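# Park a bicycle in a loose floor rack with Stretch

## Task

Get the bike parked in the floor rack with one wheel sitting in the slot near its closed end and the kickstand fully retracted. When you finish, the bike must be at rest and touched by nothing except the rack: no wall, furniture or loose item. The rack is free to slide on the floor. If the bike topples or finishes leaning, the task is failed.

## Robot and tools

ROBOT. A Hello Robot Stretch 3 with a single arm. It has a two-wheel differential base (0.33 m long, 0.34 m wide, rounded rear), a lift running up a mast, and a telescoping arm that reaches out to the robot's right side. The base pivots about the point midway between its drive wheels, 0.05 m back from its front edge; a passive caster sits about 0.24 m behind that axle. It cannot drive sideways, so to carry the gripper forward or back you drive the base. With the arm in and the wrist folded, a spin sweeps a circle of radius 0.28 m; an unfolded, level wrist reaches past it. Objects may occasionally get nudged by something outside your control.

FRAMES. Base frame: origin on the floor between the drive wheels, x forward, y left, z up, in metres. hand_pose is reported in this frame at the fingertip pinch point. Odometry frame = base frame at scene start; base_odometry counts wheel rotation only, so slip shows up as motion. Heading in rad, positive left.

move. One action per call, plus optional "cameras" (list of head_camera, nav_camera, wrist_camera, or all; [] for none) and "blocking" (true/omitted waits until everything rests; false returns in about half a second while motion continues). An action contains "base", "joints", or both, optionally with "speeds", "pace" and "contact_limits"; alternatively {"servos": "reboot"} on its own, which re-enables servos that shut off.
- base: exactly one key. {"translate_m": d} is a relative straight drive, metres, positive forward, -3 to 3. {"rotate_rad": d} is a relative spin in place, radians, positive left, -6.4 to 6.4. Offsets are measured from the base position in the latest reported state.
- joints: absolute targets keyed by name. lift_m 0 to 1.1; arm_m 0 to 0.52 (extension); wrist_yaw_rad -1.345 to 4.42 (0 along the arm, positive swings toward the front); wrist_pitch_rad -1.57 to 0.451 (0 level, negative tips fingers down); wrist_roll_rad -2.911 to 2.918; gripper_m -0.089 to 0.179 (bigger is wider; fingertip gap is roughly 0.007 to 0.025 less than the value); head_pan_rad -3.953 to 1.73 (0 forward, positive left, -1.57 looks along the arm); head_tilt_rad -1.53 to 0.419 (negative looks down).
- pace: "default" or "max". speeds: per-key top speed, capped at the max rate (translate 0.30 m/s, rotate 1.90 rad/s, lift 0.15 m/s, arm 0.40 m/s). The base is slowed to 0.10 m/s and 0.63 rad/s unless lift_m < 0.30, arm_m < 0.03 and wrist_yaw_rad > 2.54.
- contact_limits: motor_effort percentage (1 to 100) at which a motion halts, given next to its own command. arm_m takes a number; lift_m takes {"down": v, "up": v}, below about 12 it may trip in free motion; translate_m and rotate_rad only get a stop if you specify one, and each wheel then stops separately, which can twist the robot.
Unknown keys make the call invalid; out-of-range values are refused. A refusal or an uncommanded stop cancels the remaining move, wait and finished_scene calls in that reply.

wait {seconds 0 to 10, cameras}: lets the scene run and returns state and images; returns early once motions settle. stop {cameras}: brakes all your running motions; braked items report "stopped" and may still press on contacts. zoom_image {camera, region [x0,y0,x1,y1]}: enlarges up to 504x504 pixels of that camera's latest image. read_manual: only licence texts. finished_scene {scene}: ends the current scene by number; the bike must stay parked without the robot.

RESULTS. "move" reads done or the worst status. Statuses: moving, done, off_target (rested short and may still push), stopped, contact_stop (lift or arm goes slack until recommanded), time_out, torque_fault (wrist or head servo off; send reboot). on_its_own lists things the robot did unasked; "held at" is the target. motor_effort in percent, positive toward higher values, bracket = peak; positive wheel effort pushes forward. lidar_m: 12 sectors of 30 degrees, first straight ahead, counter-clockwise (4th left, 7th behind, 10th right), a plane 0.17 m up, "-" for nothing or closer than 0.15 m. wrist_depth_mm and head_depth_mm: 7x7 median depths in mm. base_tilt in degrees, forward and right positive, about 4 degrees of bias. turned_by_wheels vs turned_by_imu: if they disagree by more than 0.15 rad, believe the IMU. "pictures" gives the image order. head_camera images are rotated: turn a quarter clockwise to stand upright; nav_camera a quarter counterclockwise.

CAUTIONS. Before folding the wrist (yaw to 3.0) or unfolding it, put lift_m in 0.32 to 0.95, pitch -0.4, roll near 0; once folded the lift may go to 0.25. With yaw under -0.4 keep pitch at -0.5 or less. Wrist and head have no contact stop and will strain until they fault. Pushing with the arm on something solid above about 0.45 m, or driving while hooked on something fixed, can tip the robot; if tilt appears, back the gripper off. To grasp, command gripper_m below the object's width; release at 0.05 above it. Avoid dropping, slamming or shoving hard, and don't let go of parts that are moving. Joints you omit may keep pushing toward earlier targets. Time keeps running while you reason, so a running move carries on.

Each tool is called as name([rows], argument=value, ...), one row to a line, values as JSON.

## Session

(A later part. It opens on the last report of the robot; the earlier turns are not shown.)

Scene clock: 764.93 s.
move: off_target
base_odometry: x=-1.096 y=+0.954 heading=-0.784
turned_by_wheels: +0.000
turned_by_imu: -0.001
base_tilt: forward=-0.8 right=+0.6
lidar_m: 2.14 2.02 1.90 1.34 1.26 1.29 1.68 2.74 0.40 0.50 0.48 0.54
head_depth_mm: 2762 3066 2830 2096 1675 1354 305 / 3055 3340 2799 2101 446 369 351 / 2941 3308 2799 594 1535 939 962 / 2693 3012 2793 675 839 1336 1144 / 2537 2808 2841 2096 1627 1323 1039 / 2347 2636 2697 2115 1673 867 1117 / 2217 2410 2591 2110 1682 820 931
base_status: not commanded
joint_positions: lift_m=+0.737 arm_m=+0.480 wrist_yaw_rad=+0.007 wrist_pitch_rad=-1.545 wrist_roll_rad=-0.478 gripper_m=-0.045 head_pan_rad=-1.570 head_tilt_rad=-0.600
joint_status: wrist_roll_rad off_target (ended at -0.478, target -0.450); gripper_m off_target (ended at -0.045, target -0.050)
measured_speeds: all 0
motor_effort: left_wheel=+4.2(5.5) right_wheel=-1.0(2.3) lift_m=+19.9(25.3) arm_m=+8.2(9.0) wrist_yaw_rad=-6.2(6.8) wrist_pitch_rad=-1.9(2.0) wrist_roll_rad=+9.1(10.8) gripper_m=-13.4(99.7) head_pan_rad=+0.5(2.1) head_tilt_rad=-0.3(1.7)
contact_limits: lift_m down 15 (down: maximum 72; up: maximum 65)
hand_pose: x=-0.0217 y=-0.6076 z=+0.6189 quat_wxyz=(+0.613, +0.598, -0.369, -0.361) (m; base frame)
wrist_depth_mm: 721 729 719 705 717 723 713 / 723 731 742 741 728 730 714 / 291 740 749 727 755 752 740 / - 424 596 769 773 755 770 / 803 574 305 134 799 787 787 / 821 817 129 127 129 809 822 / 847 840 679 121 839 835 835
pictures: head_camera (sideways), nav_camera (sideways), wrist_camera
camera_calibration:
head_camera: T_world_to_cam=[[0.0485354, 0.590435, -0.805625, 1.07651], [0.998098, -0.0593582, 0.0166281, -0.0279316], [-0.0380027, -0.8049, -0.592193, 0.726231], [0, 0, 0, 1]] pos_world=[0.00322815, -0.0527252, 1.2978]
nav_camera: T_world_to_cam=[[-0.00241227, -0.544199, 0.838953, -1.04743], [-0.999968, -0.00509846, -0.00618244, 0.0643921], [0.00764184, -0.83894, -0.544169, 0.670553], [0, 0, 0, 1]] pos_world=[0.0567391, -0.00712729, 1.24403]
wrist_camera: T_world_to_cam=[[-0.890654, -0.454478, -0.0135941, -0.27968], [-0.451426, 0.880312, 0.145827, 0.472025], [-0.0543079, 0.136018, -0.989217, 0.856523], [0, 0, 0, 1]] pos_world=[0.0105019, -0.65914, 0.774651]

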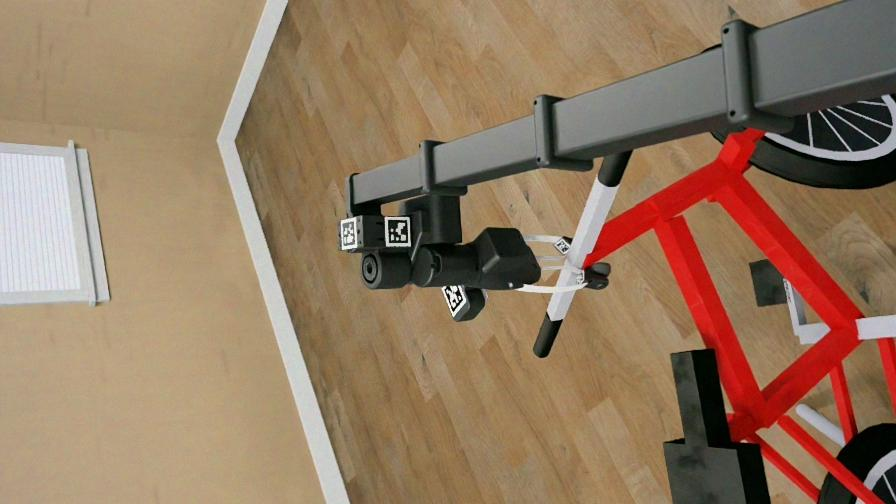

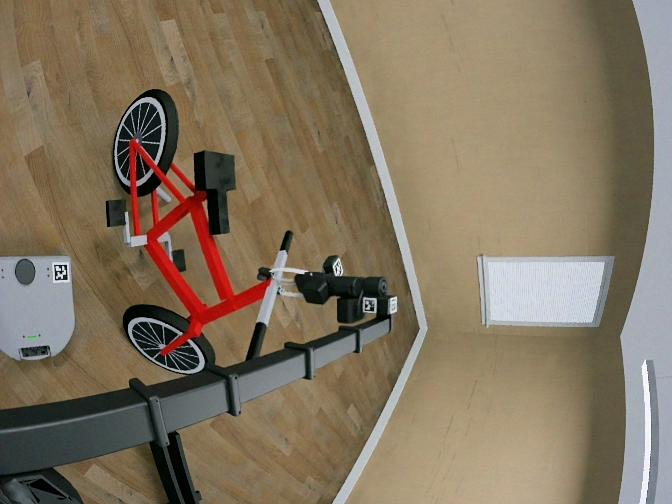

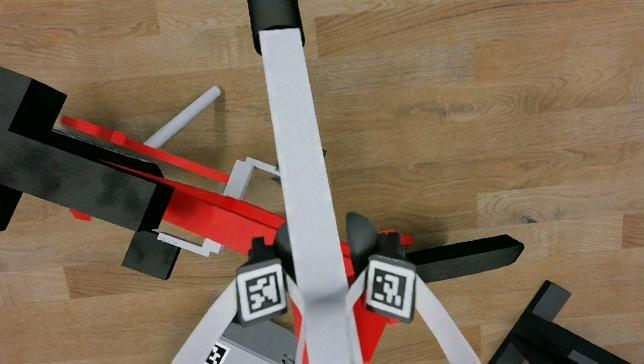

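move(joints={"arm_m": 0.43, "wrist_roll_rad": -0.15}, speeds={"wrist_roll_rad": 0.3, "arm_m": 0.05}, contact_limits={"arm_m": 40})

Scene clock: 772.20 s.
move: off_target
base_odometry: x=-1.096 y=+0.954 heading=-0.783
turned_by_wheels: +0.001
turned_by_imu: +0.000
base_tilt: forward=-0.8 right=+0.5
lidar_m: 2.14 2.02 1.90 1.33 1.27 1.29 1.68 2.75 0.40 0.41 0.48 0.53
head_depth_mm: 2792 3032 2798 2087 1673 1353 305 / 3035 3335 2825 2088 447 370 340 / 2946 3327 2840 613 1627 925 958 / 2686 3006 2805 625 813 1305 1141 / 2516 2794 2784 2116 1626 1329 1068 / 2354 2625 2724 2095 1684 857 1119 / 2191 2408 2586 2118 1678 821 925
base_status: not commanded
joint_positions: lift_m=+0.737 arm_m=+0.430 wrist_yaw_rad=+0.018 wrist_pitch_rad=-1.386 wrist_roll_rad=-0.191 gripper_m=-0.045 head_pan_rad=-1.570 head_tilt_rad=-0.600
joint_status: wrist_roll_rad off_target (ended at -0.191, target -0.150); the others done
measured_speeds: all 0
on_its_own: right_wheel is at rest, and its effort (-21.9) is outside its rest range (-21 to +21); lift_m is at rest, and its effort (-0.2) is outside its rest range (+3 to +55); wrist_yaw_rad is at rest, and its effort (-15.1) is outside its rest range (-9 to +9); wrist_pitch_rad is at rest, and its effort (-31.1) is outside its rest range (-8 to +12)
motor_effort: left_wheel=+13.0(13.4) right_wheel=-21.9(22.1) lift_m=-0.2(14.4) arm_m=-21.0(22.3) wrist_yaw_rad=-15.1(15.4) wrist_pitch_rad=-31.1(31.3) wrist_roll_rad=+13.4(14.8) gripper_m=-13.6(15.9) head_pan_rad=-0.1(1.7) head_tilt_rad=-1.2(1.4)
contact_limits: arm_m 40 (drawing in: default 31, maximum 56; extending or still: default 39, maximum 69); lift_m down 15 (down: maximum 72; up: maximum 65)
hand_pose: x=-0.0212 y=-0.5984 z=+0.6194 quat_wxyz=(+0.597, +0.497, -0.485, -0.402) (m; base frame)
wrist_depth_mm: 777 773 777 791 769 774 772 / 757 759 169 782 783 790 788 / 789 776 159 770 778 779 798 / 765 758 771 775 775 779 767 / 768 779 765 137 766 792 792 / - 780 130 127 131 784 765 / 767 766 773 119 771 787 770
pictures: head_camera (sideways), nav_camera (sideways), wrist_camera
camera_calibration:
head_camera: T_world_to_cam=[[0.0485354, 0.590435, -0.805625, 1.07651], [0.998098, -0.0593582, 0.0166281, -0.0279316], [-0.0380027, -0.8049, -0.592193, 0.726231], [0, 0, 0, 1]] pos_world=[0.00322815, -0.0527252, 1.2978]
nav_camera: T_world_to_cam=[[-0.00241227, -0.544199, 0.838953, -1.04743], [-0.999968, -0.00509846, -0.00618244, 0.0643921], [0.00764184, -0.83894, -0.544169, 0.670553], [0, 0, 0, 1]] pos_world=[0.0567391, -0.00712729, 1.24403]
wrist_camera: T_world_to_cam=[[-0.980893, -0.194394, 0.0077392, -0.134589], [-0.194481, 0.980824, -0.012709, 0.627964], [-0.00512024, -0.0139713, -0.999889, 0.773768], [0, 0, 0, 1]] pos_world=[-0.00592898, -0.631275, 0.782704]

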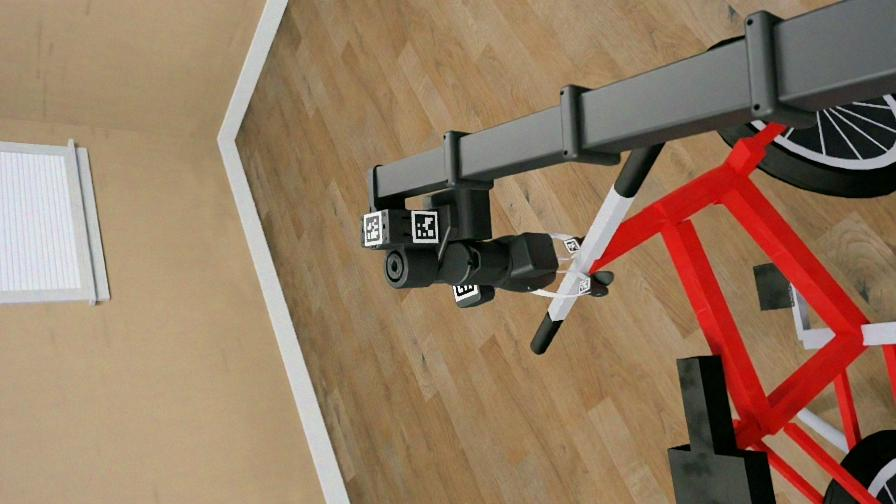

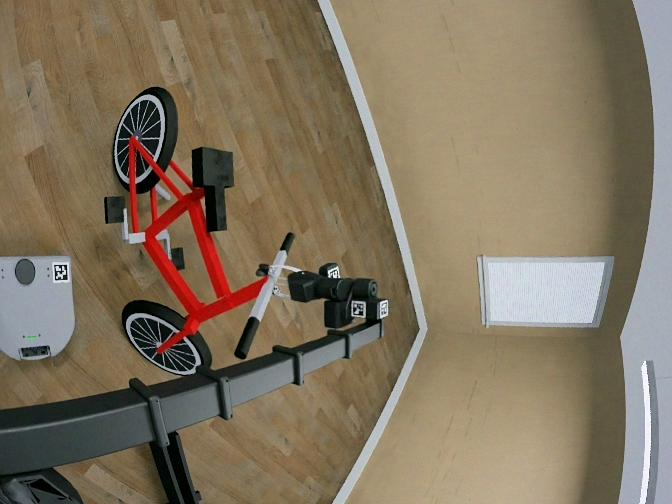

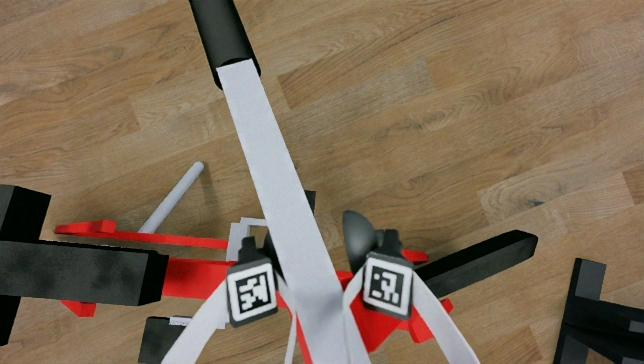

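move(joints={"lift_m": 0.752}, speeds={"lift_m": 0.03}, cameras=["nav_camera", "wrist_camera"])

Scene clock: 779.33 s.
move: done
base_odometry: x=-1.096 y=+0.954 heading=-0.784
turned_by_wheels: -0.001
turned_by_imu: -0.002
base_tilt: forward=-0.8 right=+0.6
lidar_m: 2.15 2.03 1.90 1.34 1.26 1.29 1.68 2.75 0.42 0.42 0.47 0.53
head_depth_mm: 2811 3029 2805 2082 1673 372 298 / 2995 3343 2768 2113 415 362 965 / 2956 3358 2827 598 1610 904 976 / 2685 3051 2818 623 804 1323 1118 / 2536 2811 2835 2112 1618 1333 1071 / 2349 2597 2725 2096 1675 852 1119 / 2200 2405 2592 2098 1684 822 926
base_status: not commanded
joint_positions: lift_m=+0.752 arm_m=+0.430 wrist_yaw_rad=+0.010 wrist_pitch_rad=-1.380 wrist_roll_rad=-0.178 gripper_m=-0.045 head_pan_rad=-1.570 head_tilt_rad=-0.600
joint_status: all done
measured_speeds: all 0
on_its_own: wrist_pitch_rad is held at -1.369, not at your -1.570, by its stall guard, which is not easing now; lift_m is at rest, and its effort (+57.4) is outside its rest range (+3 to +55)
motor_effort: left_wheel=+4.2(10.0) right_wheel=-6.3(16.5) lift_m=+57.4(58.1) arm_m=+7.4(10.8) wrist_yaw_rad=-8.4(15.9) wrist_pitch_rad=+2.1(6.4) wrist_roll_rad=+9.0(12.9) gripper_m=-13.6(16.8) head_pan_rad=+1.2(1.2) head_tilt_rad=-1.2(2.6)
contact_limits: arm_m 40 (drawing in: default 31, maximum 56; extending or still: default 39, maximum 69)
hand_pose: x=-0.0214 y=-0.5998 z=+0.6345 quat_wxyz=(+0.594, +0.491, -0.492, -0.406) (m; base frame)
wrist_depth_mm: 772 785 766 790 777 786 794 / 766 763 771 778 788 781 778 / 774 779 767 779 777 784 794 / 767 766 796 787 789 791 797 / 440 772 778 139 799 789 794 / - 772 130 131 128 780 801 / 770 774 781 124 789 792 797
pictures: nav_camera (sideways), wrist_camera
camera_calibration:
nav_camera: T_world_to_cam=[[-0.00241227, -0.544199, 0.838953, -1.04743], [-0.999968, -0.00509846, -0.00618244, 0.0643921], [0.00764184, -0.83894, -0.544169, 0.670553], [0, 0, 0, 1]] pos_world=[0.0567391, -0.00712729, 1.24403]
wrist_camera: T_world_to_cam=[[-0.9846, -0.174713, 0.00623173, -0.122398], [-0.174799, 0.984433, -0.0183758, 0.635656], [-0.00292424, -0.0191821, -0.999812, 0.785715], [0, 0, 0, 1]] pos_world=[-0.00710365, -0.632073, 0.79801]

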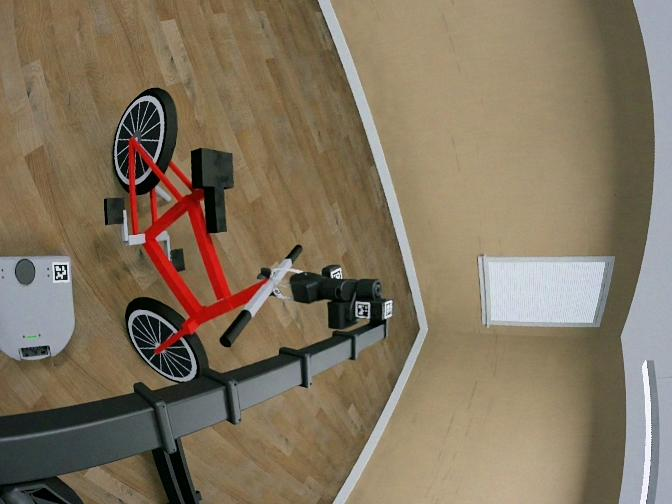

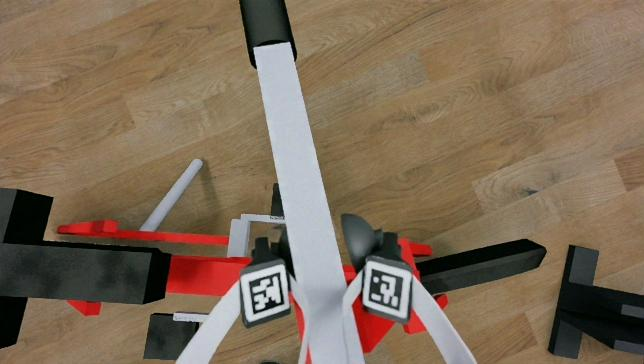

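move(joints={"arm_m": 0.37, "wrist_roll_rad": -0.1, "wrist_pitch_rad": -1.45}, speeds={"arm_m": 0.05}, contact_limits={"arm_m": 45})

Scene clock: 790.33 s.
move: off_target
base_odometry: x=-1.096 y=+0.954 heading=-0.784
turned_by_wheels: +0.000
turned_by_imu: -0.001
base_tilt: forward=-0.8 right=+0.5
lidar_m: 2.15 2.03 1.90 1.34 1.27 1.29 1.68 2.74 0.40 0.41 0.47 0.52
head_depth_mm: 2785 2993 2827 2090 1676 1297 297 / 3037 3346 2831 2086 416 361 908 / 2916 3353 2816 565 1585 870 955 / 2758 3056 2779 573 711 1299 1121 / 2534 2831 2784 2093 1635 1396 1088 / 2349 2584 2736 2113 1690 1304 1119 / 2217 2432 2584 2110 1669 821 886
base_status: not commanded
joint_positions: lift_m=+0.752 arm_m=+0.370 wrist_yaw_rad=+0.013 wrist_pitch_rad=-1.327 wrist_roll_rad=-0.135 gripper_m=-0.045 head_pan_rad=-1.570 head_tilt_rad=-0.600
joint_status: wrist_pitch_rad off_target (ended at -1.327, target -1.450); wrist_roll_rad off_target (ended at -0.135, target -0.100); the others done
measured_speeds: all 0
on_its_own: wrist_yaw_rad is at rest, and its effort (-11.5) is outside its rest range (-9 to +9); wrist_pitch_rad is at rest, and its effort (-22.6) is outside its rest range (-8 to +12)
motor_effort: left_wheel=+4.2(4.8) right_wheel=-6.3(7.1) lift_m=+7.1(57.4) arm_m=-18.4(20.1) wrist_yaw_rad=-11.5(11.8) wrist_pitch_rad=-22.6(23.6) wrist_roll_rad=+11.4(14.2) gripper_m=-16.6(16.6) head_pan_rad=-0.7(1.3) head_tilt_rad=-1.4(3.0)
contact_limits: arm_m 45 (drawing in: default 31, maximum 56; extending or still: default 39, maximum 69)
hand_pose: x=-0.0211 y=-0.5533 z=+0.6362 quat_wxyz=(+0.596, +0.468, -0.515, -0.402) (m; base frame)
wrist_depth_mm: 812 815 811 820 807 824 815 / 801 830 800 801 824 812 805 / 784 787 783 795 800 803 826 / 781 799 785 793 789 827 820 / 449 779 794 137 791 781 792 / - - 130 129 128 781 778 / 762 749 559 121 777 781 777
pictures: head_camera (sideways), nav_camera (sideways), wrist_camera
camera_calibration:
head_camera: T_world_to_cam=[[0.0485354, 0.590435, -0.805625, 1.07651], [0.998098, -0.0593582, 0.0166281, -0.0279316], [-0.0380027, -0.8049, -0.592193, 0.726231], [0, 0, 0, 1]] pos_world=[0.00322815, -0.0527252, 1.2978]
nav_camera: T_world_to_cam=[[-0.00241227, -0.544199, 0.838953, -1.04743], [-0.999968, -0.00509846, -0.00618244, 0.0643921], [0.00764184, -0.83894, -0.544169, 0.670553], [0, 0, 0, 1]] pos_world=[0.0567391, -0.00712729, 1.24403]
wrist_camera: T_world_to_cam=[[-0.990651, -0.136333, 0.00492973, -0.0921271], [-0.136332, 0.988037, -0.0720902, 0.626953], [0.00495751, -0.0720883, -0.997386, 0.757644], [0, 0, 0, 1]] pos_world=[-0.00954816, -0.577395, 0.801315]

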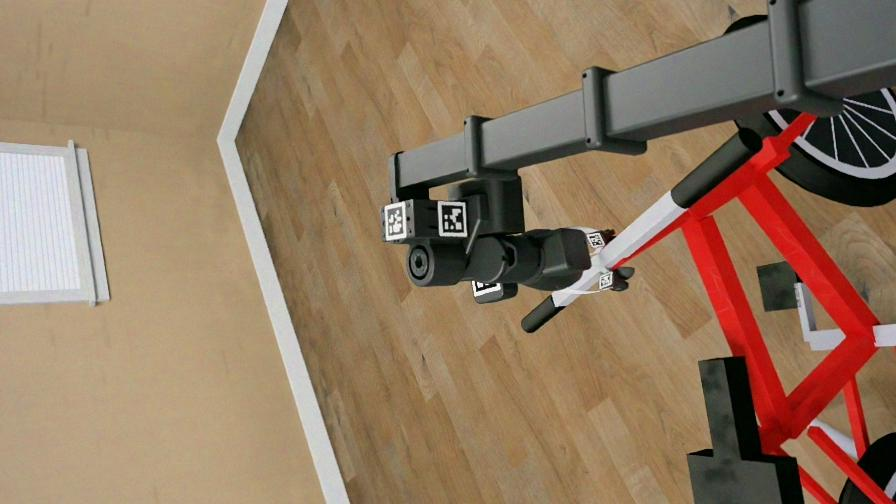

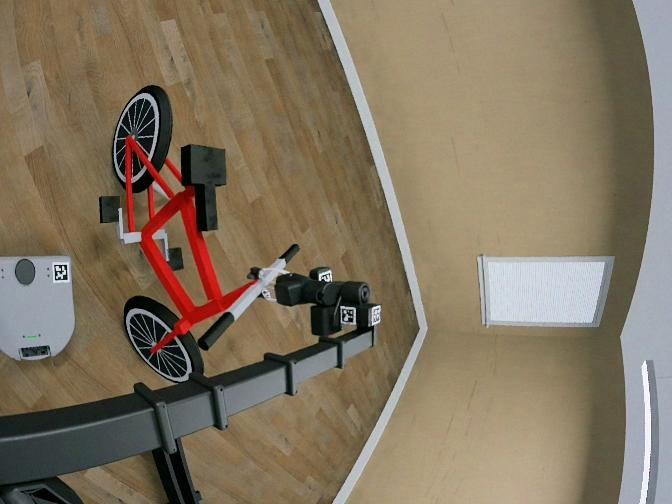

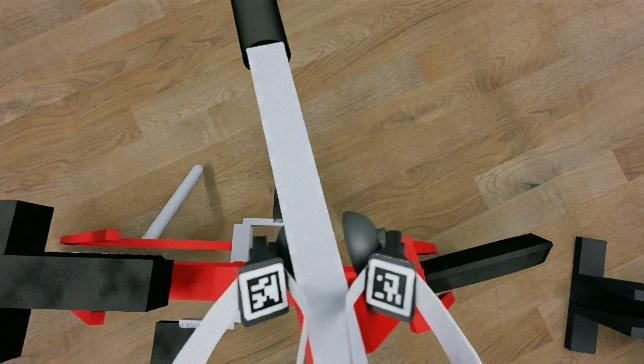

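move(joints={"arm_m": 0.31, "lift_m": 0.758, "wrist_roll_rad": 0.1, "wrist_pitch_rad": -1.38}, speeds={"arm_m": 0.05, "lift_m": 0.02}, contact_limits={"arm_m": 45})

Scene clock: 799.40 s.
move: off_target
base_odometry: x=-1.096 y=+0.954 heading=-0.784
turned_by_wheels: +0.000
turned_by_imu: -0.001
base_tilt: forward=-0.8 right=+0.5
lidar_m: 2.14 2.03 1.90 1.34 1.27 1.29 1.68 2.74 0.41 0.41 0.46 0.50
head_depth_mm: 2769 3003 2827 2093 1669 1297 292 / 3016 3352 2796 2103 407 354 904 / 2938 3289 2818 526 1551 1384 914 / 2705 3064 2847 525 561 795 1121 / 2537 2777 2799 2119 1631 1393 1005 / 2352 2581 2719 2098 1682 1391 867 / 2188 2427 2610 2095 1687 1394 808
base_status: not commanded
joint_positions: lift_m=+0.758 arm_m=+0.310 wrist_yaw_rad=+0.015 wrist_pitch_rad=-1.262 wrist_roll_rad=+0.063 gripper_m=-0.045 head_pan_rad=-1.570 head_tilt_rad=-0.600
joint_status: wrist_pitch_rad off_target (ended at -1.262, target -1.380); wrist_roll_rad off_target (ended at +0.063, target +0.100); the others done
measured_speeds: all 0
on_its_own: wrist_yaw_rad is at rest, and its effort (-13.4) is outside its rest range (-9 to +9); wrist_pitch_rad is at rest, and its effort (-21.9) is outside its rest range (-8 to +12)
motor_effort: left_wheel=+3.4(5.2) right_wheel=-6.4(7.0) lift_m=+3.0(35.8) arm_m=-16.6(20.1) wrist_yaw_rad=-13.4(16.0) wrist_pitch_rad=-21.9(23.3) wrist_roll_rad=+11.6(17.6) gripper_m=-15.1(16.6) head_pan_rad=-2.0(2.0) head_tilt_rad=-3.6(3.9)
contact_limits: arm_m 45 (drawing in: default 31, maximum 56; extending or still: default 39, maximum 69)
hand_pose: x=-0.0208 y=-0.5098 z=+0.6453 quat_wxyz=(+0.556, +0.408, -0.585, -0.426) (m; base frame)
wrist_depth_mm: 884 883 861 842 850 840 837 / 879 849 865 826 841 822 817 / 869 833 852 809 816 799 818 / 810 808 811 809 798 795 777 / 814 814 797 135 491 780 774 / 305 787 129 129 129 785 745 / 267 - 561 122 744 733 758
pictures: head_camera (sideways), nav_camera (sideways), wrist_camera
camera_calibration:
head_camera: T_world_to_cam=[[0.0485354, 0.590435, -0.805625, 1.07651], [0.998098, -0.0593582, 0.0166281, -0.0279316], [-0.0380027, -0.8049, -0.592193, 0.726231], [0, 0, 0, 1]] pos_world=[0.00322815, -0.0527252, 1.2978]
nav_camera: T_world_to_cam=[[-0.00241227, -0.544199, 0.838953, -1.04743], [-0.999968, -0.00509846, -0.00618244, 0.0643921], [0.00764184, -0.83894, -0.544169, 0.670553], [0, 0, 0, 1]] pos_world=[0.0567391, -0.00712729, 1.24403]
wrist_camera: T_world_to_cam=[[-0.997598, 0.0508026, -0.0470824, 0.0429185], [0.056882, 0.988747, -0.138364, 0.631774], [0.0395233, -0.14071, -0.989262, 0.730254], [0, 0, 0, 1]] pos_world=[-0.0219832, -0.524091, 0.811848]

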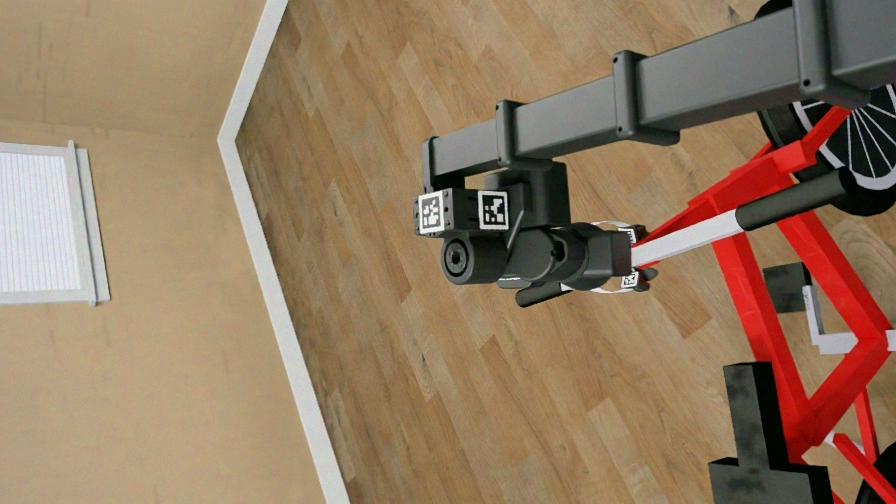

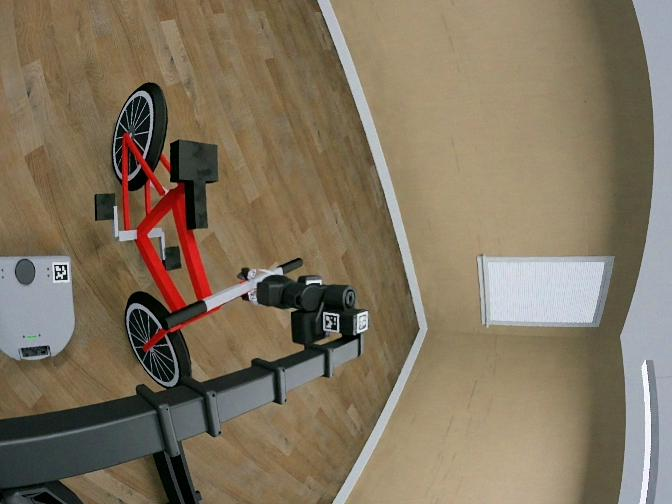

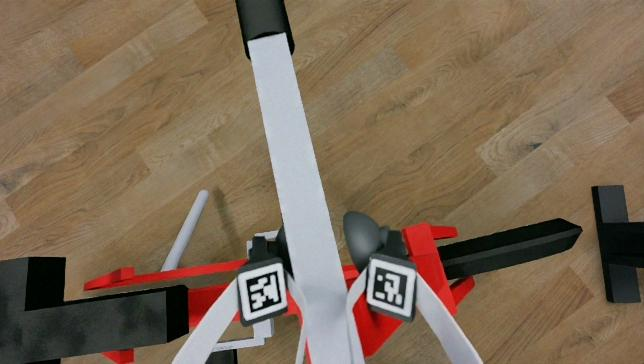

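move(joints={"arm_m": 0.255, "lift_m": 0.761, "wrist_roll_rad": 0.25, "wrist_pitch_rad": -1.3, "head_pan_rad": -1.9, "head_tilt_rad": -0.75}, speeds={"arm_m": 0.05, "lift_m": 0.02}, contact_limits={"arm_m": 45})

Scene clock: 811.23 s.
move: off_target
base_odometry: x=-1.096 y=+0.954 heading=-0.784
turned_by_wheels: +0.000
turned_by_imu: -0.001
base_tilt: forward=-0.8 right=+0.5
lidar_m: 2.14 2.03 1.90 1.34 1.26 1.29 1.68 0.58 0.42 0.41 0.45 0.49
head_depth_mm: 2399 2615 2165 1782 1501 1289 1169 / 2573 2714 2176 1754 1494 307 - / 2725 2830 2186 1777 1461 307 1090 / 2881 2811 2190 1706 363 974 1134 / 3090 2833 2168 458 1496 893 1109 / 3133 2844 2160 468 656 942 1098 / 2818 2828 2177 1684 1484 1234 968
base_status: not commanded
joint_positions: lift_m=+0.761 arm_m=+0.255 wrist_yaw_rad=+0.009 wrist_pitch_rad=-1.200 wrist_roll_rad=+0.220 gripper_m=-0.045 head_pan_rad=-1.907 head_tilt_rad=-0.752
joint_status: wrist_pitch_rad off_target (ended at -1.200, target -1.300); wrist_roll_rad off_target (ended at +0.220, target +0.250); the others done
measured_speeds: all 0
on_its_own: wrist_pitch_rad is at rest, and its effort (-18.4) is outside its rest range (-8 to +12)
motor_effort: left_wheel=+3.6(4.8) right_wheel=-6.1(6.6) lift_m=+5.0(27.9) arm_m=-14.4(17.6) wrist_yaw_rad=-8.5(14.0) wrist_pitch_rad=-18.4(21.2) wrist_roll_rad=+9.6(17.9) gripper_m=-14.5(16.3) head_pan_rad=+2.3(4.0) head_tilt_rad=-3.7(6.7)
contact_limits: arm_m 45 (drawing in: default 31, maximum 56; extending or still: default 39, maximum 69)
hand_pose: x=-0.0210 y=-0.4702 z=+0.6521 quat_wxyz=(+0.518, +0.356, -0.642, -0.439) (m; base frame)
wrist_depth_mm: - 976 923 911 884 852 839 / 972 928 880 866 842 819 797 / 925 888 878 840 828 798 777 / 898 870 863 808 802 785 772 / 875 838 820 134 390 747 744 / 843 831 129 129 129 751 719 / 287 - 317 123 749 736 725
pictures: head_camera (sideways), nav_camera (sideways), wrist_camera
camera_calibration:
head_camera: T_world_to_cam=[[0.279325, 0.649774, -0.706945, 0.946454], [0.921555, -0.388178, 0.00733478, -0.0153855], [-0.269655, -0.653538, -0.70723, 0.877231], [0, 0, 0, 1]] pos_world=[-0.0136398, -0.0476492, 1.28961]
nav_camera: T_world_to_cam=[[-0.222298, -0.62669, 0.746889, -0.926077], [-0.944944, 0.327162, -0.00673438, 0.0648005], [-0.240133, -0.707266, -0.664915, 0.829131], [0, 0, 0, 1]] pos_world=[0.0544701, -0.0151474, 1.24341]
wrist_camera: T_world_to_cam=[[-0.974331, 0.198078, -0.106977, 0.149814], [0.215636, 0.957652, -0.190798, 0.616511], [0.0646535, -0.208969, -0.975783, 0.702284], [0, 0, 0, 1]] pos_world=[-0.0323794, -0.473323, 0.818932]

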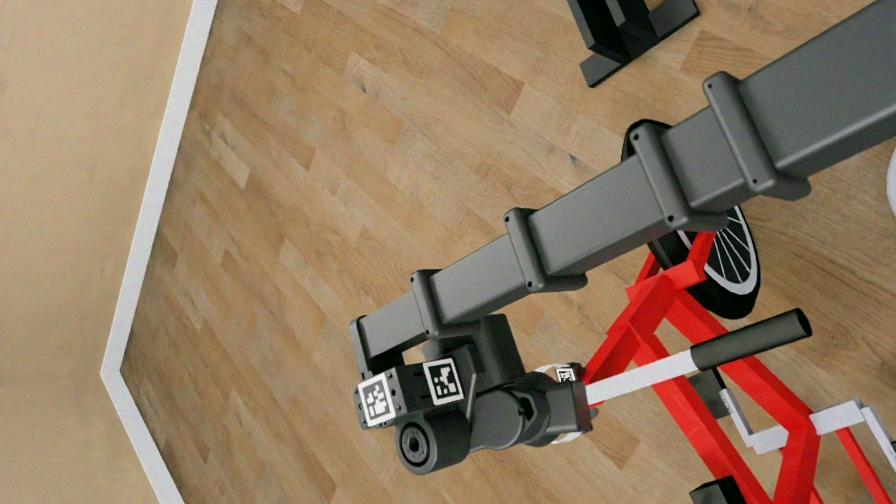

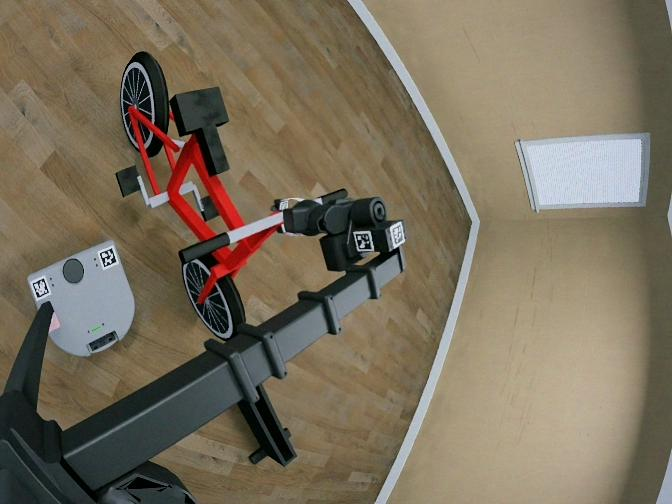

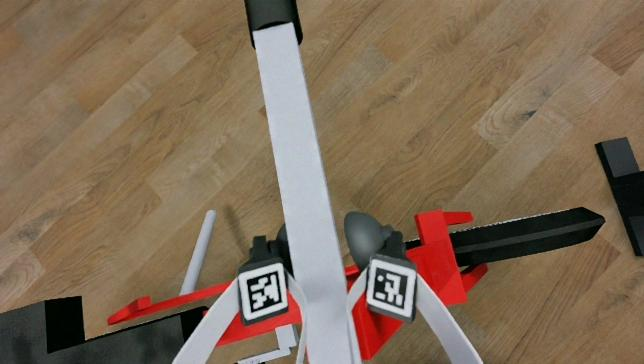

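zoom_image(camera="wrist_camera", region=[400, 100, 644, 300])

zoom_image(camera="nav_camera", region=[100, 150, 350, 504])

Scaled by 2.066.

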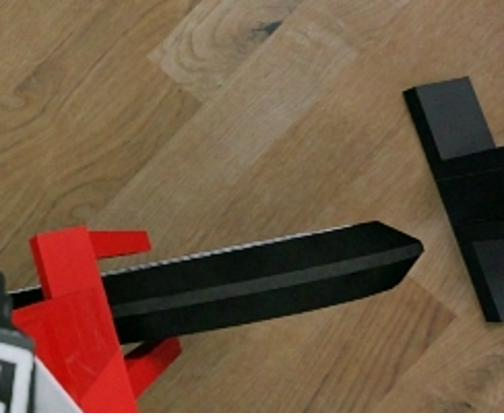

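Scaled by 1.424 from the camera's 672x504 image, which has a finer 792x594 frame.

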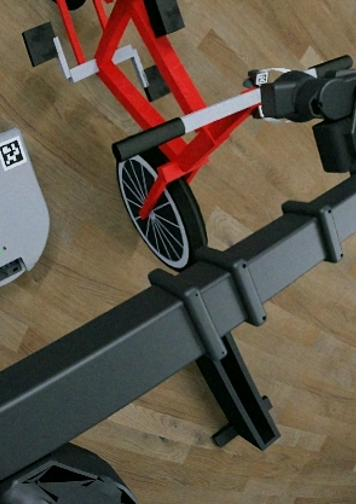

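move(joints={"wrist_roll_rad": 0.38, "head_pan_rad": -1.9, "head_tilt_rad": -0.75, "arm_m": 0.25}, speeds={"arm_m": 0.05, "wrist_roll_rad": 0.3}, contact_limits={"arm_m": 45}, cameras=["wrist_camera"])

move(base={"translate_m": 0.1}, speeds={"translate_m": 0.05})

Scene clock: 850.97 s.
move: off_target
base_odometry: x=-1.096 y=+0.954 heading=-0.784
turned_by_wheels: +0.000
turned_by_imu: -0.001
base_tilt: forward=-0.9 right=+0.5
lidar_m: 2.15 2.02 1.90 1.34 1.27 1.28 1.68 0.54 0.43 0.43 0.45 0.49
head_depth_mm: 2427 2624 2156 1765 1497 1293 1172 / 2560 2705 2165 1759 1493 307 - / 2689 2852 2179 1757 1425 307 1091 / 2908 2850 2193 1726 363 972 1132 / 3108 2824 2174 458 1491 922 1112 / 3117 2873 2186 458 573 797 1073 / 2793 2813 2183 1677 1498 1217 965
base_status: not commanded
joint_positions: lift_m=+0.761 arm_m=+0.250 wrist_yaw_rad=+0.011 wrist_pitch_rad=-1.195 wrist_roll_rad=+0.337 gripper_m=-0.045 head_pan_rad=-1.900 head_tilt_rad=-0.752
joint_status: wrist_roll_rad off_target (ended at +0.337, target +0.380); the others done
measured_speeds: all 0
on_its_own: wrist_pitch_rad is at rest, and its effort (-19.4) is outside its rest range (-8 to +12)
motor_effort: left_wheel=+3.8(5.0) right_wheel=-5.1(6.3) lift_m=+6.4(12.7) arm_m=-13.5(17.0) wrist_yaw_rad=-9.3(11.1) wrist_pitch_rad=-19.4(19.5) wrist_roll_rad=+13.8(17.9) gripper_m=-15.3(15.9) head_pan_rad=+2.7(3.8) head_tilt_rad=+0.8(1.8)
contact_limits: arm_m 45 (drawing in: default 31, maximum 56; extending or still: default 39, maximum 69)
hand_pose: x=-0.0209 y=-0.4664 z=+0.6525 quat_wxyz=(+0.481, +0.329, -0.672, -0.457) (m; base frame)
wrist_depth_mm: - - 964 871 875 843 801 / - 946 903 861 825 810 787 / 984 902 906 855 808 799 775 / 949 884 887 805 797 784 745 / 916 860 857 132 305 547 723 / 884 850 130 129 130 715 710 / 318 827 313 124 722 714 702
pictures: wrist_camera
camera_calibration:
wrist_camera: T_world_to_cam=[[-0.941874, 0.301056, -0.149129, 0.225365], [0.325531, 0.927559, -0.183478, 0.596365], [0.0830889, -0.221359, -0.971646, 0.695309], [0, 0, 0, 1]] pos_world=[-0.0396421, -0.467098, 0.818623]

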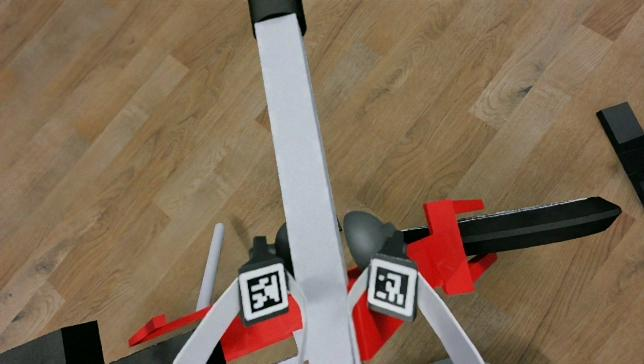

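Scene clock: 853.67 s.
move: done
base_odometry: x=-1.025 y=+0.883 heading=-0.784
turned_by_wheels: +0.000
turned_by_imu: +0.000
base_tilt: forward=-0.8 right=+0.5
lidar_m: 2.05 1.94 1.98 1.40 1.32 1.34 1.75 0.55 0.44 0.44 0.45 0.48
head_depth_mm: 2465 2712 2200 1780 1494 1289 1179 / 2614 2803 2191 1783 1492 308 - / 2760 2855 2180 1775 1433 307 1094 / 2991 2862 2198 1734 362 978 1136 / 3191 2852 2184 458 1487 932 1107 / 3084 2866 2182 458 571 796 972 / 2735 2790 2187 1683 1493 1231 1079
base_status: done
joint_positions: lift_m=+0.761 arm_m=+0.250 wrist_yaw_rad=+0.009 wrist_pitch_rad=-1.193 wrist_roll_rad=+0.338 gripper_m=-0.045 head_pan_rad=-1.900 head_tilt_rad=-0.751
joint_status: not commanded
measured_speeds: all 0
on_its_own: wrist_pitch_rad is at rest, and its effort (-19.8) is outside its rest range (-8 to +12)
motor_effort: left_wheel=+2.2(9.4) right_wheel=+8.4(11.8) lift_m=+11.5(12.2) arm_m=-4.6(12.9) wrist_yaw_rad=-7.5(9.5) wrist_pitch_rad=-19.8(20.0) wrist_roll_rad=+13.7(14.1) gripper_m=-13.6(16.8) head_pan_rad=+2.4(4.0) head_tilt_rad=+0.9(3.1)
contact_limits: arm_m 45 (drawing in: default 31, maximum 56; extending or still: default 39, maximum 69)
hand_pose: x=-0.0210 y=-0.4671 z=+0.6526 quat_wxyz=(+0.480, +0.328, -0.673, -0.457) (m; base frame)
wrist_depth_mm: - - 982 877 885 816 808 / - 949 926 868 848 797 791 / 946 918 886 820 811 793 764 / 930 911 842 820 796 759 726 / 905 867 857 132 283 557 732 / 864 859 129 129 129 732 703 / 859 821 323 124 725 699 688
pictures: head_camera (sideways), nav_camera (sideways), wrist_camera
camera_calibration:
head_camera: T_world_to_cam=[[0.274253, 0.651193, -0.707625, 0.947373], [0.9244, -0.381354, 0.00732731, -0.0153624], [-0.265084, -0.656138, -0.70655, 0.876392], [0, 0, 0, 1]] pos_world=[-0.0133016, -0.0477465, 1.28971]
nav_camera: T_world_to_cam=[[-0.217484, -0.627616, 0.747529, -0.926936], [-0.947322, 0.320211, -0.00676609, 0.0648555], [-0.235121, -0.709622, -0.664195, 0.828165], [0, 0, 0, 1]] pos_world=[0.0545638, -0.014843, 1.24341]
wrist_camera: T_world_to_cam=[[-0.941025, 0.303167, -0.150208, 0.227222], [0.328056, 0.926193, -0.185862, 0.597941], [0.0827746, -0.224178, -0.971027, 0.693558], [0, 0, 0, 1]] pos_world=[-0.0397463, -0.467215, 0.818729]

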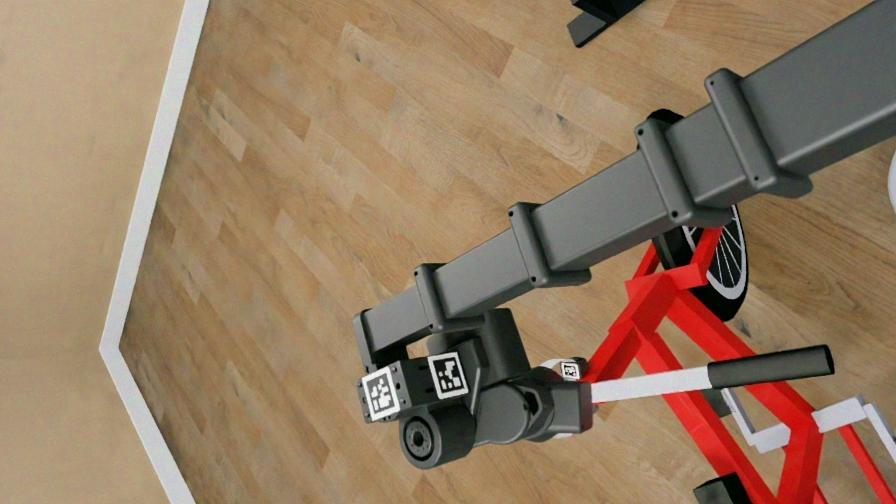

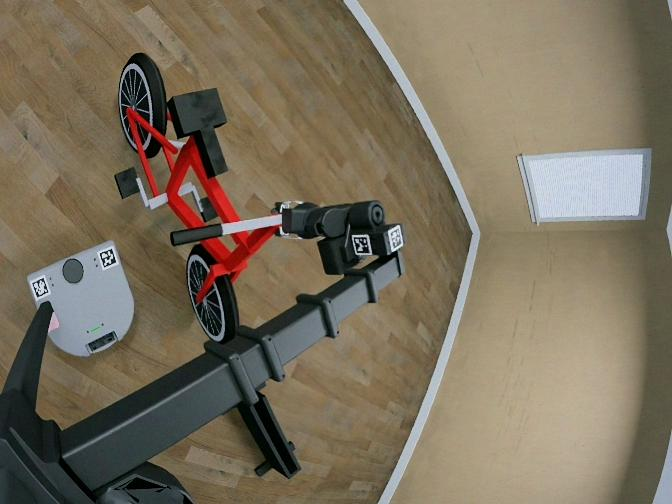

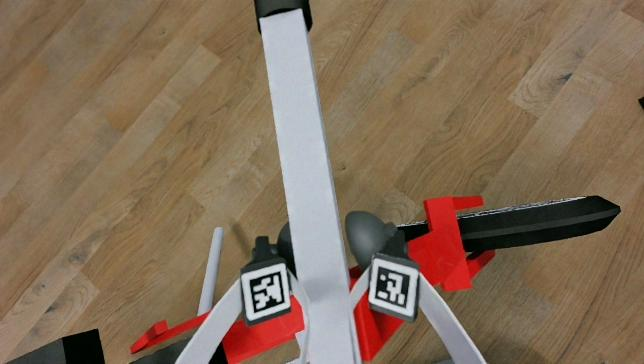

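move(base={"translate_m": 0.15}, speeds={"translate_m": 0.06}, joints={"head_pan_rad": -2.1, "head_tilt_rad": -0.65})

Scene clock: 870.57 s.
move: done
base_odometry: x=-0.919 y=+0.777 heading=-0.784
turned_by_wheels: +0.000
turned_by_imu: +0.002
base_tilt: forward=-0.8 right=+0.5
lidar_m: 1.92 1.82 1.86 1.45 1.41 1.43 1.87 0.56 0.46 0.46 0.44 0.46
head_depth_mm: 2430 2742 2596 1983 1535 1346 1164 / 2518 2856 2604 1992 1616 1350 1184 / 2669 2945 2580 1996 1609 1321 286 / 2694 3060 2600 1978 1617 323 295 / 2820 3211 2579 1990 397 347 1106 / 2968 3267 2592 1990 411 865 975 / 3072 3327 2589 1986 451 631 722
base_status: done
joint_positions: lift_m=+0.761 arm_m=+0.250 wrist_yaw_rad=+0.008 wrist_pitch_rad=-1.181 wrist_roll_rad=+0.341 gripper_m=-0.045 head_pan_rad=-2.100 head_tilt_rad=-0.648
joint_status: all done
measured_speeds: all 0
on_its_own: lift_m is at rest, and its effort (+0.1) is outside its rest range (+3 to +55); wrist_pitch_rad is at rest, and its effort (-22.0) is outside its rest range (-8 to +12)
motor_effort: left_wheel=+1.9(6.4) right_wheel=+7.8(14.4) lift_m=+0.1(12.9) arm_m=+9.6(11.2) wrist_yaw_rad=-5.9(7.6) wrist_pitch_rad=-22.0(22.2) wrist_roll_rad=+12.6(13.9) gripper_m=-14.6(16.6) head_pan_rad=-1.7(5.6) head_tilt_rad=-1.0(4.6)
contact_limits: arm_m 45 (drawing in: default 31, maximum 56; extending or still: default 39, maximum 69)
hand_pose: x=-0.0211 y=-0.4700 z=+0.6535 quat_wxyz=(+0.481, +0.324, -0.677, -0.453) (m; base frame)
wrist_depth_mm: - - 939 894 885 838 800 / - 952 929 861 838 810 786 / - 936 925 833 829 805 773 / 950 895 875 147 786 780 751 / 916 871 816 131 302 728 721 / 885 839 130 128 129 735 694 / 869 818 319 124 726 709 703
pictures: head_camera (sideways), nav_camera (sideways), wrist_camera
camera_calibration:
head_camera: T_world_to_cam=[[0.359713, 0.517632, -0.776314, 1.03642], [0.83061, -0.556687, 0.0136829, -0.0230425], [-0.425081, -0.649736, -0.630198, 0.777983], [0, 0, 0, 1]] pos_world=[-0.0229696, -0.0438296, 1.29519]
nav_camera: T_world_to_cam=[[-0.297406, -0.502427, 0.81186, -1.01032], [-0.864999, 0.501733, -0.00637116, 0.0638269], [-0.404136, -0.704153, -0.583817, 0.724628], [0, 0, 0, 1]] pos_world=[0.0475821, -0.0293873, 1.2437]
wrist_camera: T_world_to_cam=[[-0.939786, 0.304699, -0.154793, 0.231886], [0.331543, 0.922748, -0.196511, 0.606341], [0.0829583, -0.235998, -0.968206, 0.686433], [0, 0, 0, 1]] pos_world=[-0.0400503, -0.468158, 0.819655]

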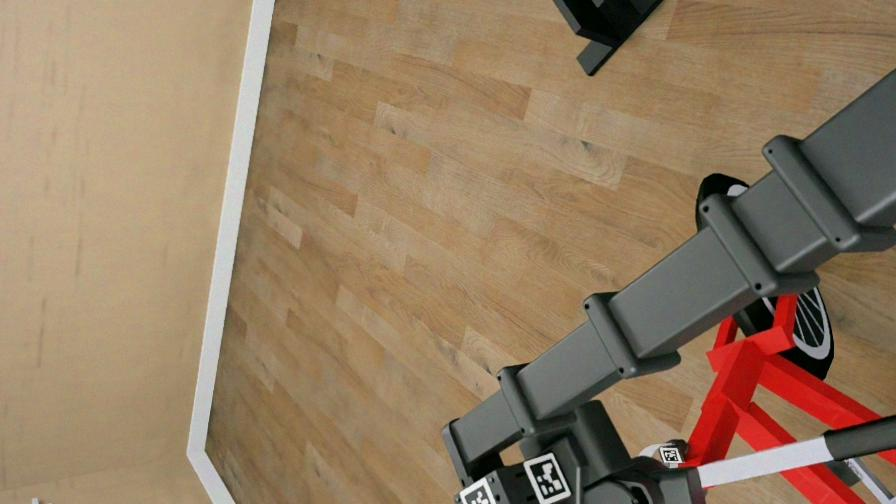

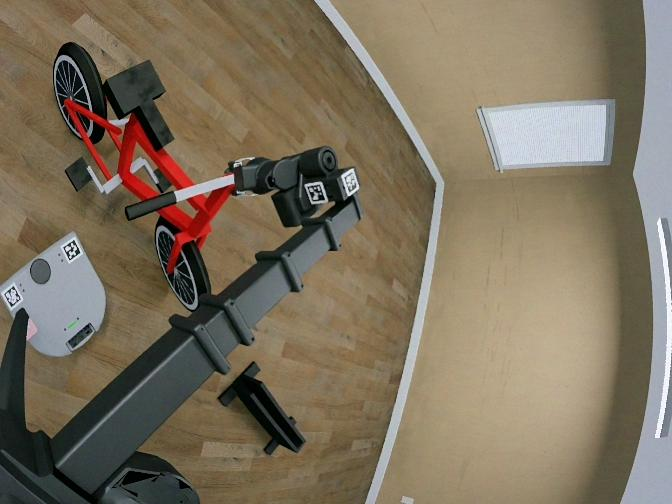

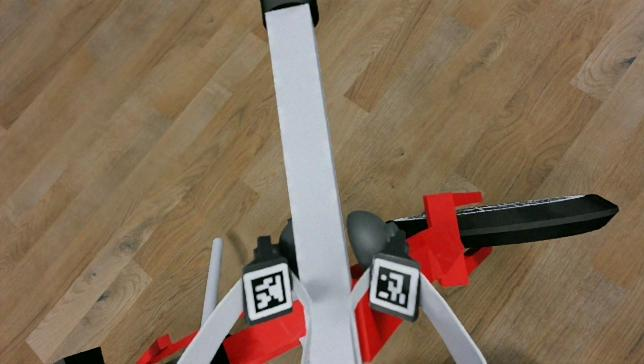

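zoom_image(camera="head_camera", region=[540, 0, 896, 400])

Scaled by 1.260 from the camera's 896x504 image, which has a finer 1280x720 frame.

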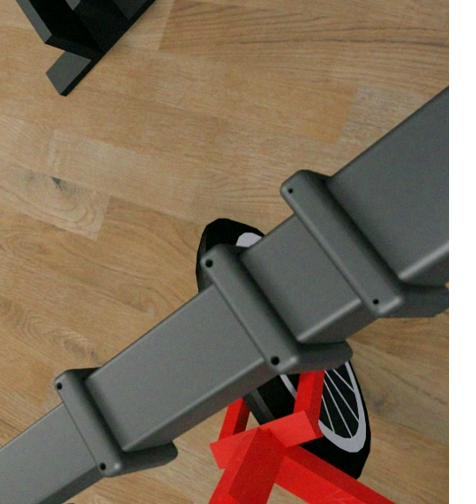

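move(joints={"head_pan_rad": -2.0, "head_tilt_rad": -0.5, "wrist_roll_rad": 0.26}, cameras=["head_camera"])

zoom_image(camera="head_camera", region=[540, 0, 896, 400])

Scene clock: 887.57 s.
move: done
base_odometry: x=-0.919 y=+0.777 heading=-0.784
turned_by_wheels: +0.000
turned_by_imu: -0.001
base_tilt: forward=-0.8 right=+0.5
lidar_m: 1.93 1.82 1.85 1.45 1.41 1.43 1.88 0.57 0.46 0.46 0.44 0.46
head_depth_mm: 2432 2668 2943 2412 1833 1472 1245 / 2575 2788 3083 2396 1843 1472 1250 / 2698 2939 3154 2447 1833 1488 302 / 2840 3098 3322 2452 1854 1445 317 / 2978 3291 3496 2439 1857 385 830 / 3104 3347 3424 2432 469 457 698 / 2785 3011 3127 2436 450 444 1196
base_status: not commanded
joint_positions: lift_m=+0.761 arm_m=+0.250 wrist_yaw_rad=+0.004 wrist_pitch_rad=-1.181 wrist_roll_rad=+0.253 gripper_m=-0.045 head_pan_rad=-2.002 head_tilt_rad=-0.504
joint_status: all done
measured_speeds: all 0
on_its_own: lift_m is at rest, and its effort (+2.1) is outside its rest range (+3 to +55); wrist_pitch_rad is at rest, and its effort (-21.9) is outside its rest range (-8 to +12)
motor_effort: left_wheel=+1.7(2.3) right_wheel=+7.6(8.2) lift_m=+2.1(3.1) arm_m=+7.6(9.1) wrist_yaw_rad=-3.7(6.5) wrist_pitch_rad=-21.9(22.1) wrist_roll_rad=+2.0(12.4) gripper_m=-15.0(15.4) head_pan_rad=+3.4(4.9) head_tilt_rad=+3.1(4.7)
contact_limits: arm_m 45 (drawing in: default 31, maximum 56; extending or still: default 39, maximum 69)
hand_pose: x=-0.0213 y=-0.4699 z=+0.6535 quat_wxyz=(+0.509, +0.342, -0.656, -0.440) (m; base frame)
wrist_depth_mm: - - 954 142 892 846 858 / - 930 923 140 866 832 821 / 973 923 897 834 834 814 795 / 915 870 864 134 802 793 763 / 888 845 830 131 324 730 731 / 844 854 128 128 131 743 723 / 828 813 314 125 723 718 700
pictures: head_camera (sideways)
camera_calibration:
head_camera: T_world_to_cam=[[0.258203, 0.443582, -0.858234, 1.14381], [0.882156, -0.47043, 0.0222564, -0.0345383], [-0.393867, -0.762844, -0.512776, 0.624973], [0, 0, 0, 1]] pos_world=[-0.0187113, -0.0468652, 1.3029]

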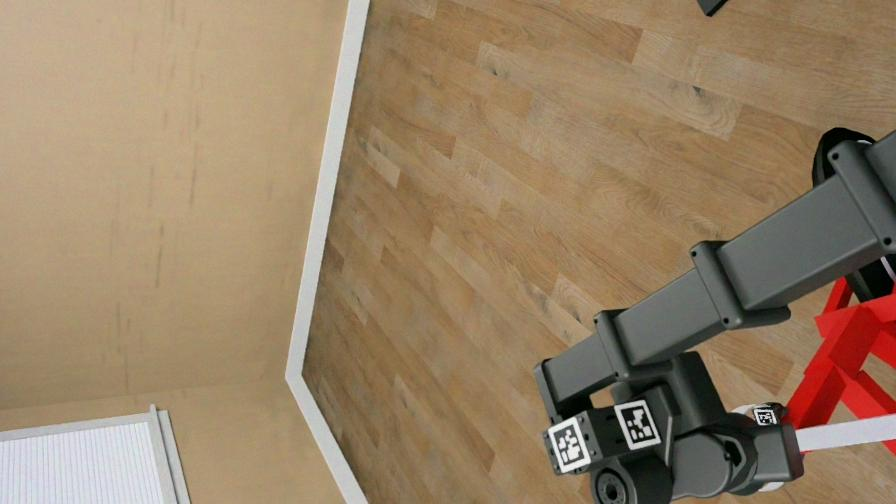

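Scaled by 1.260 from the camera's 896x504 image, which has a finer 1280x720 frame.

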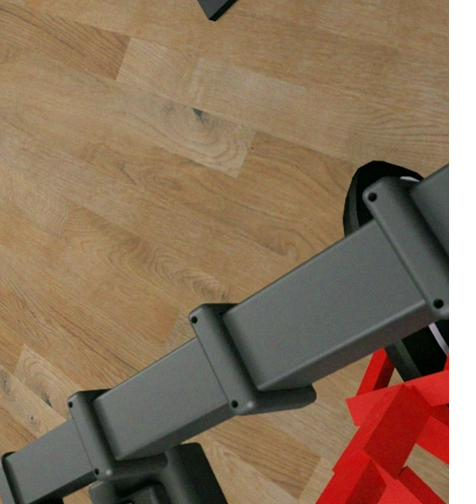

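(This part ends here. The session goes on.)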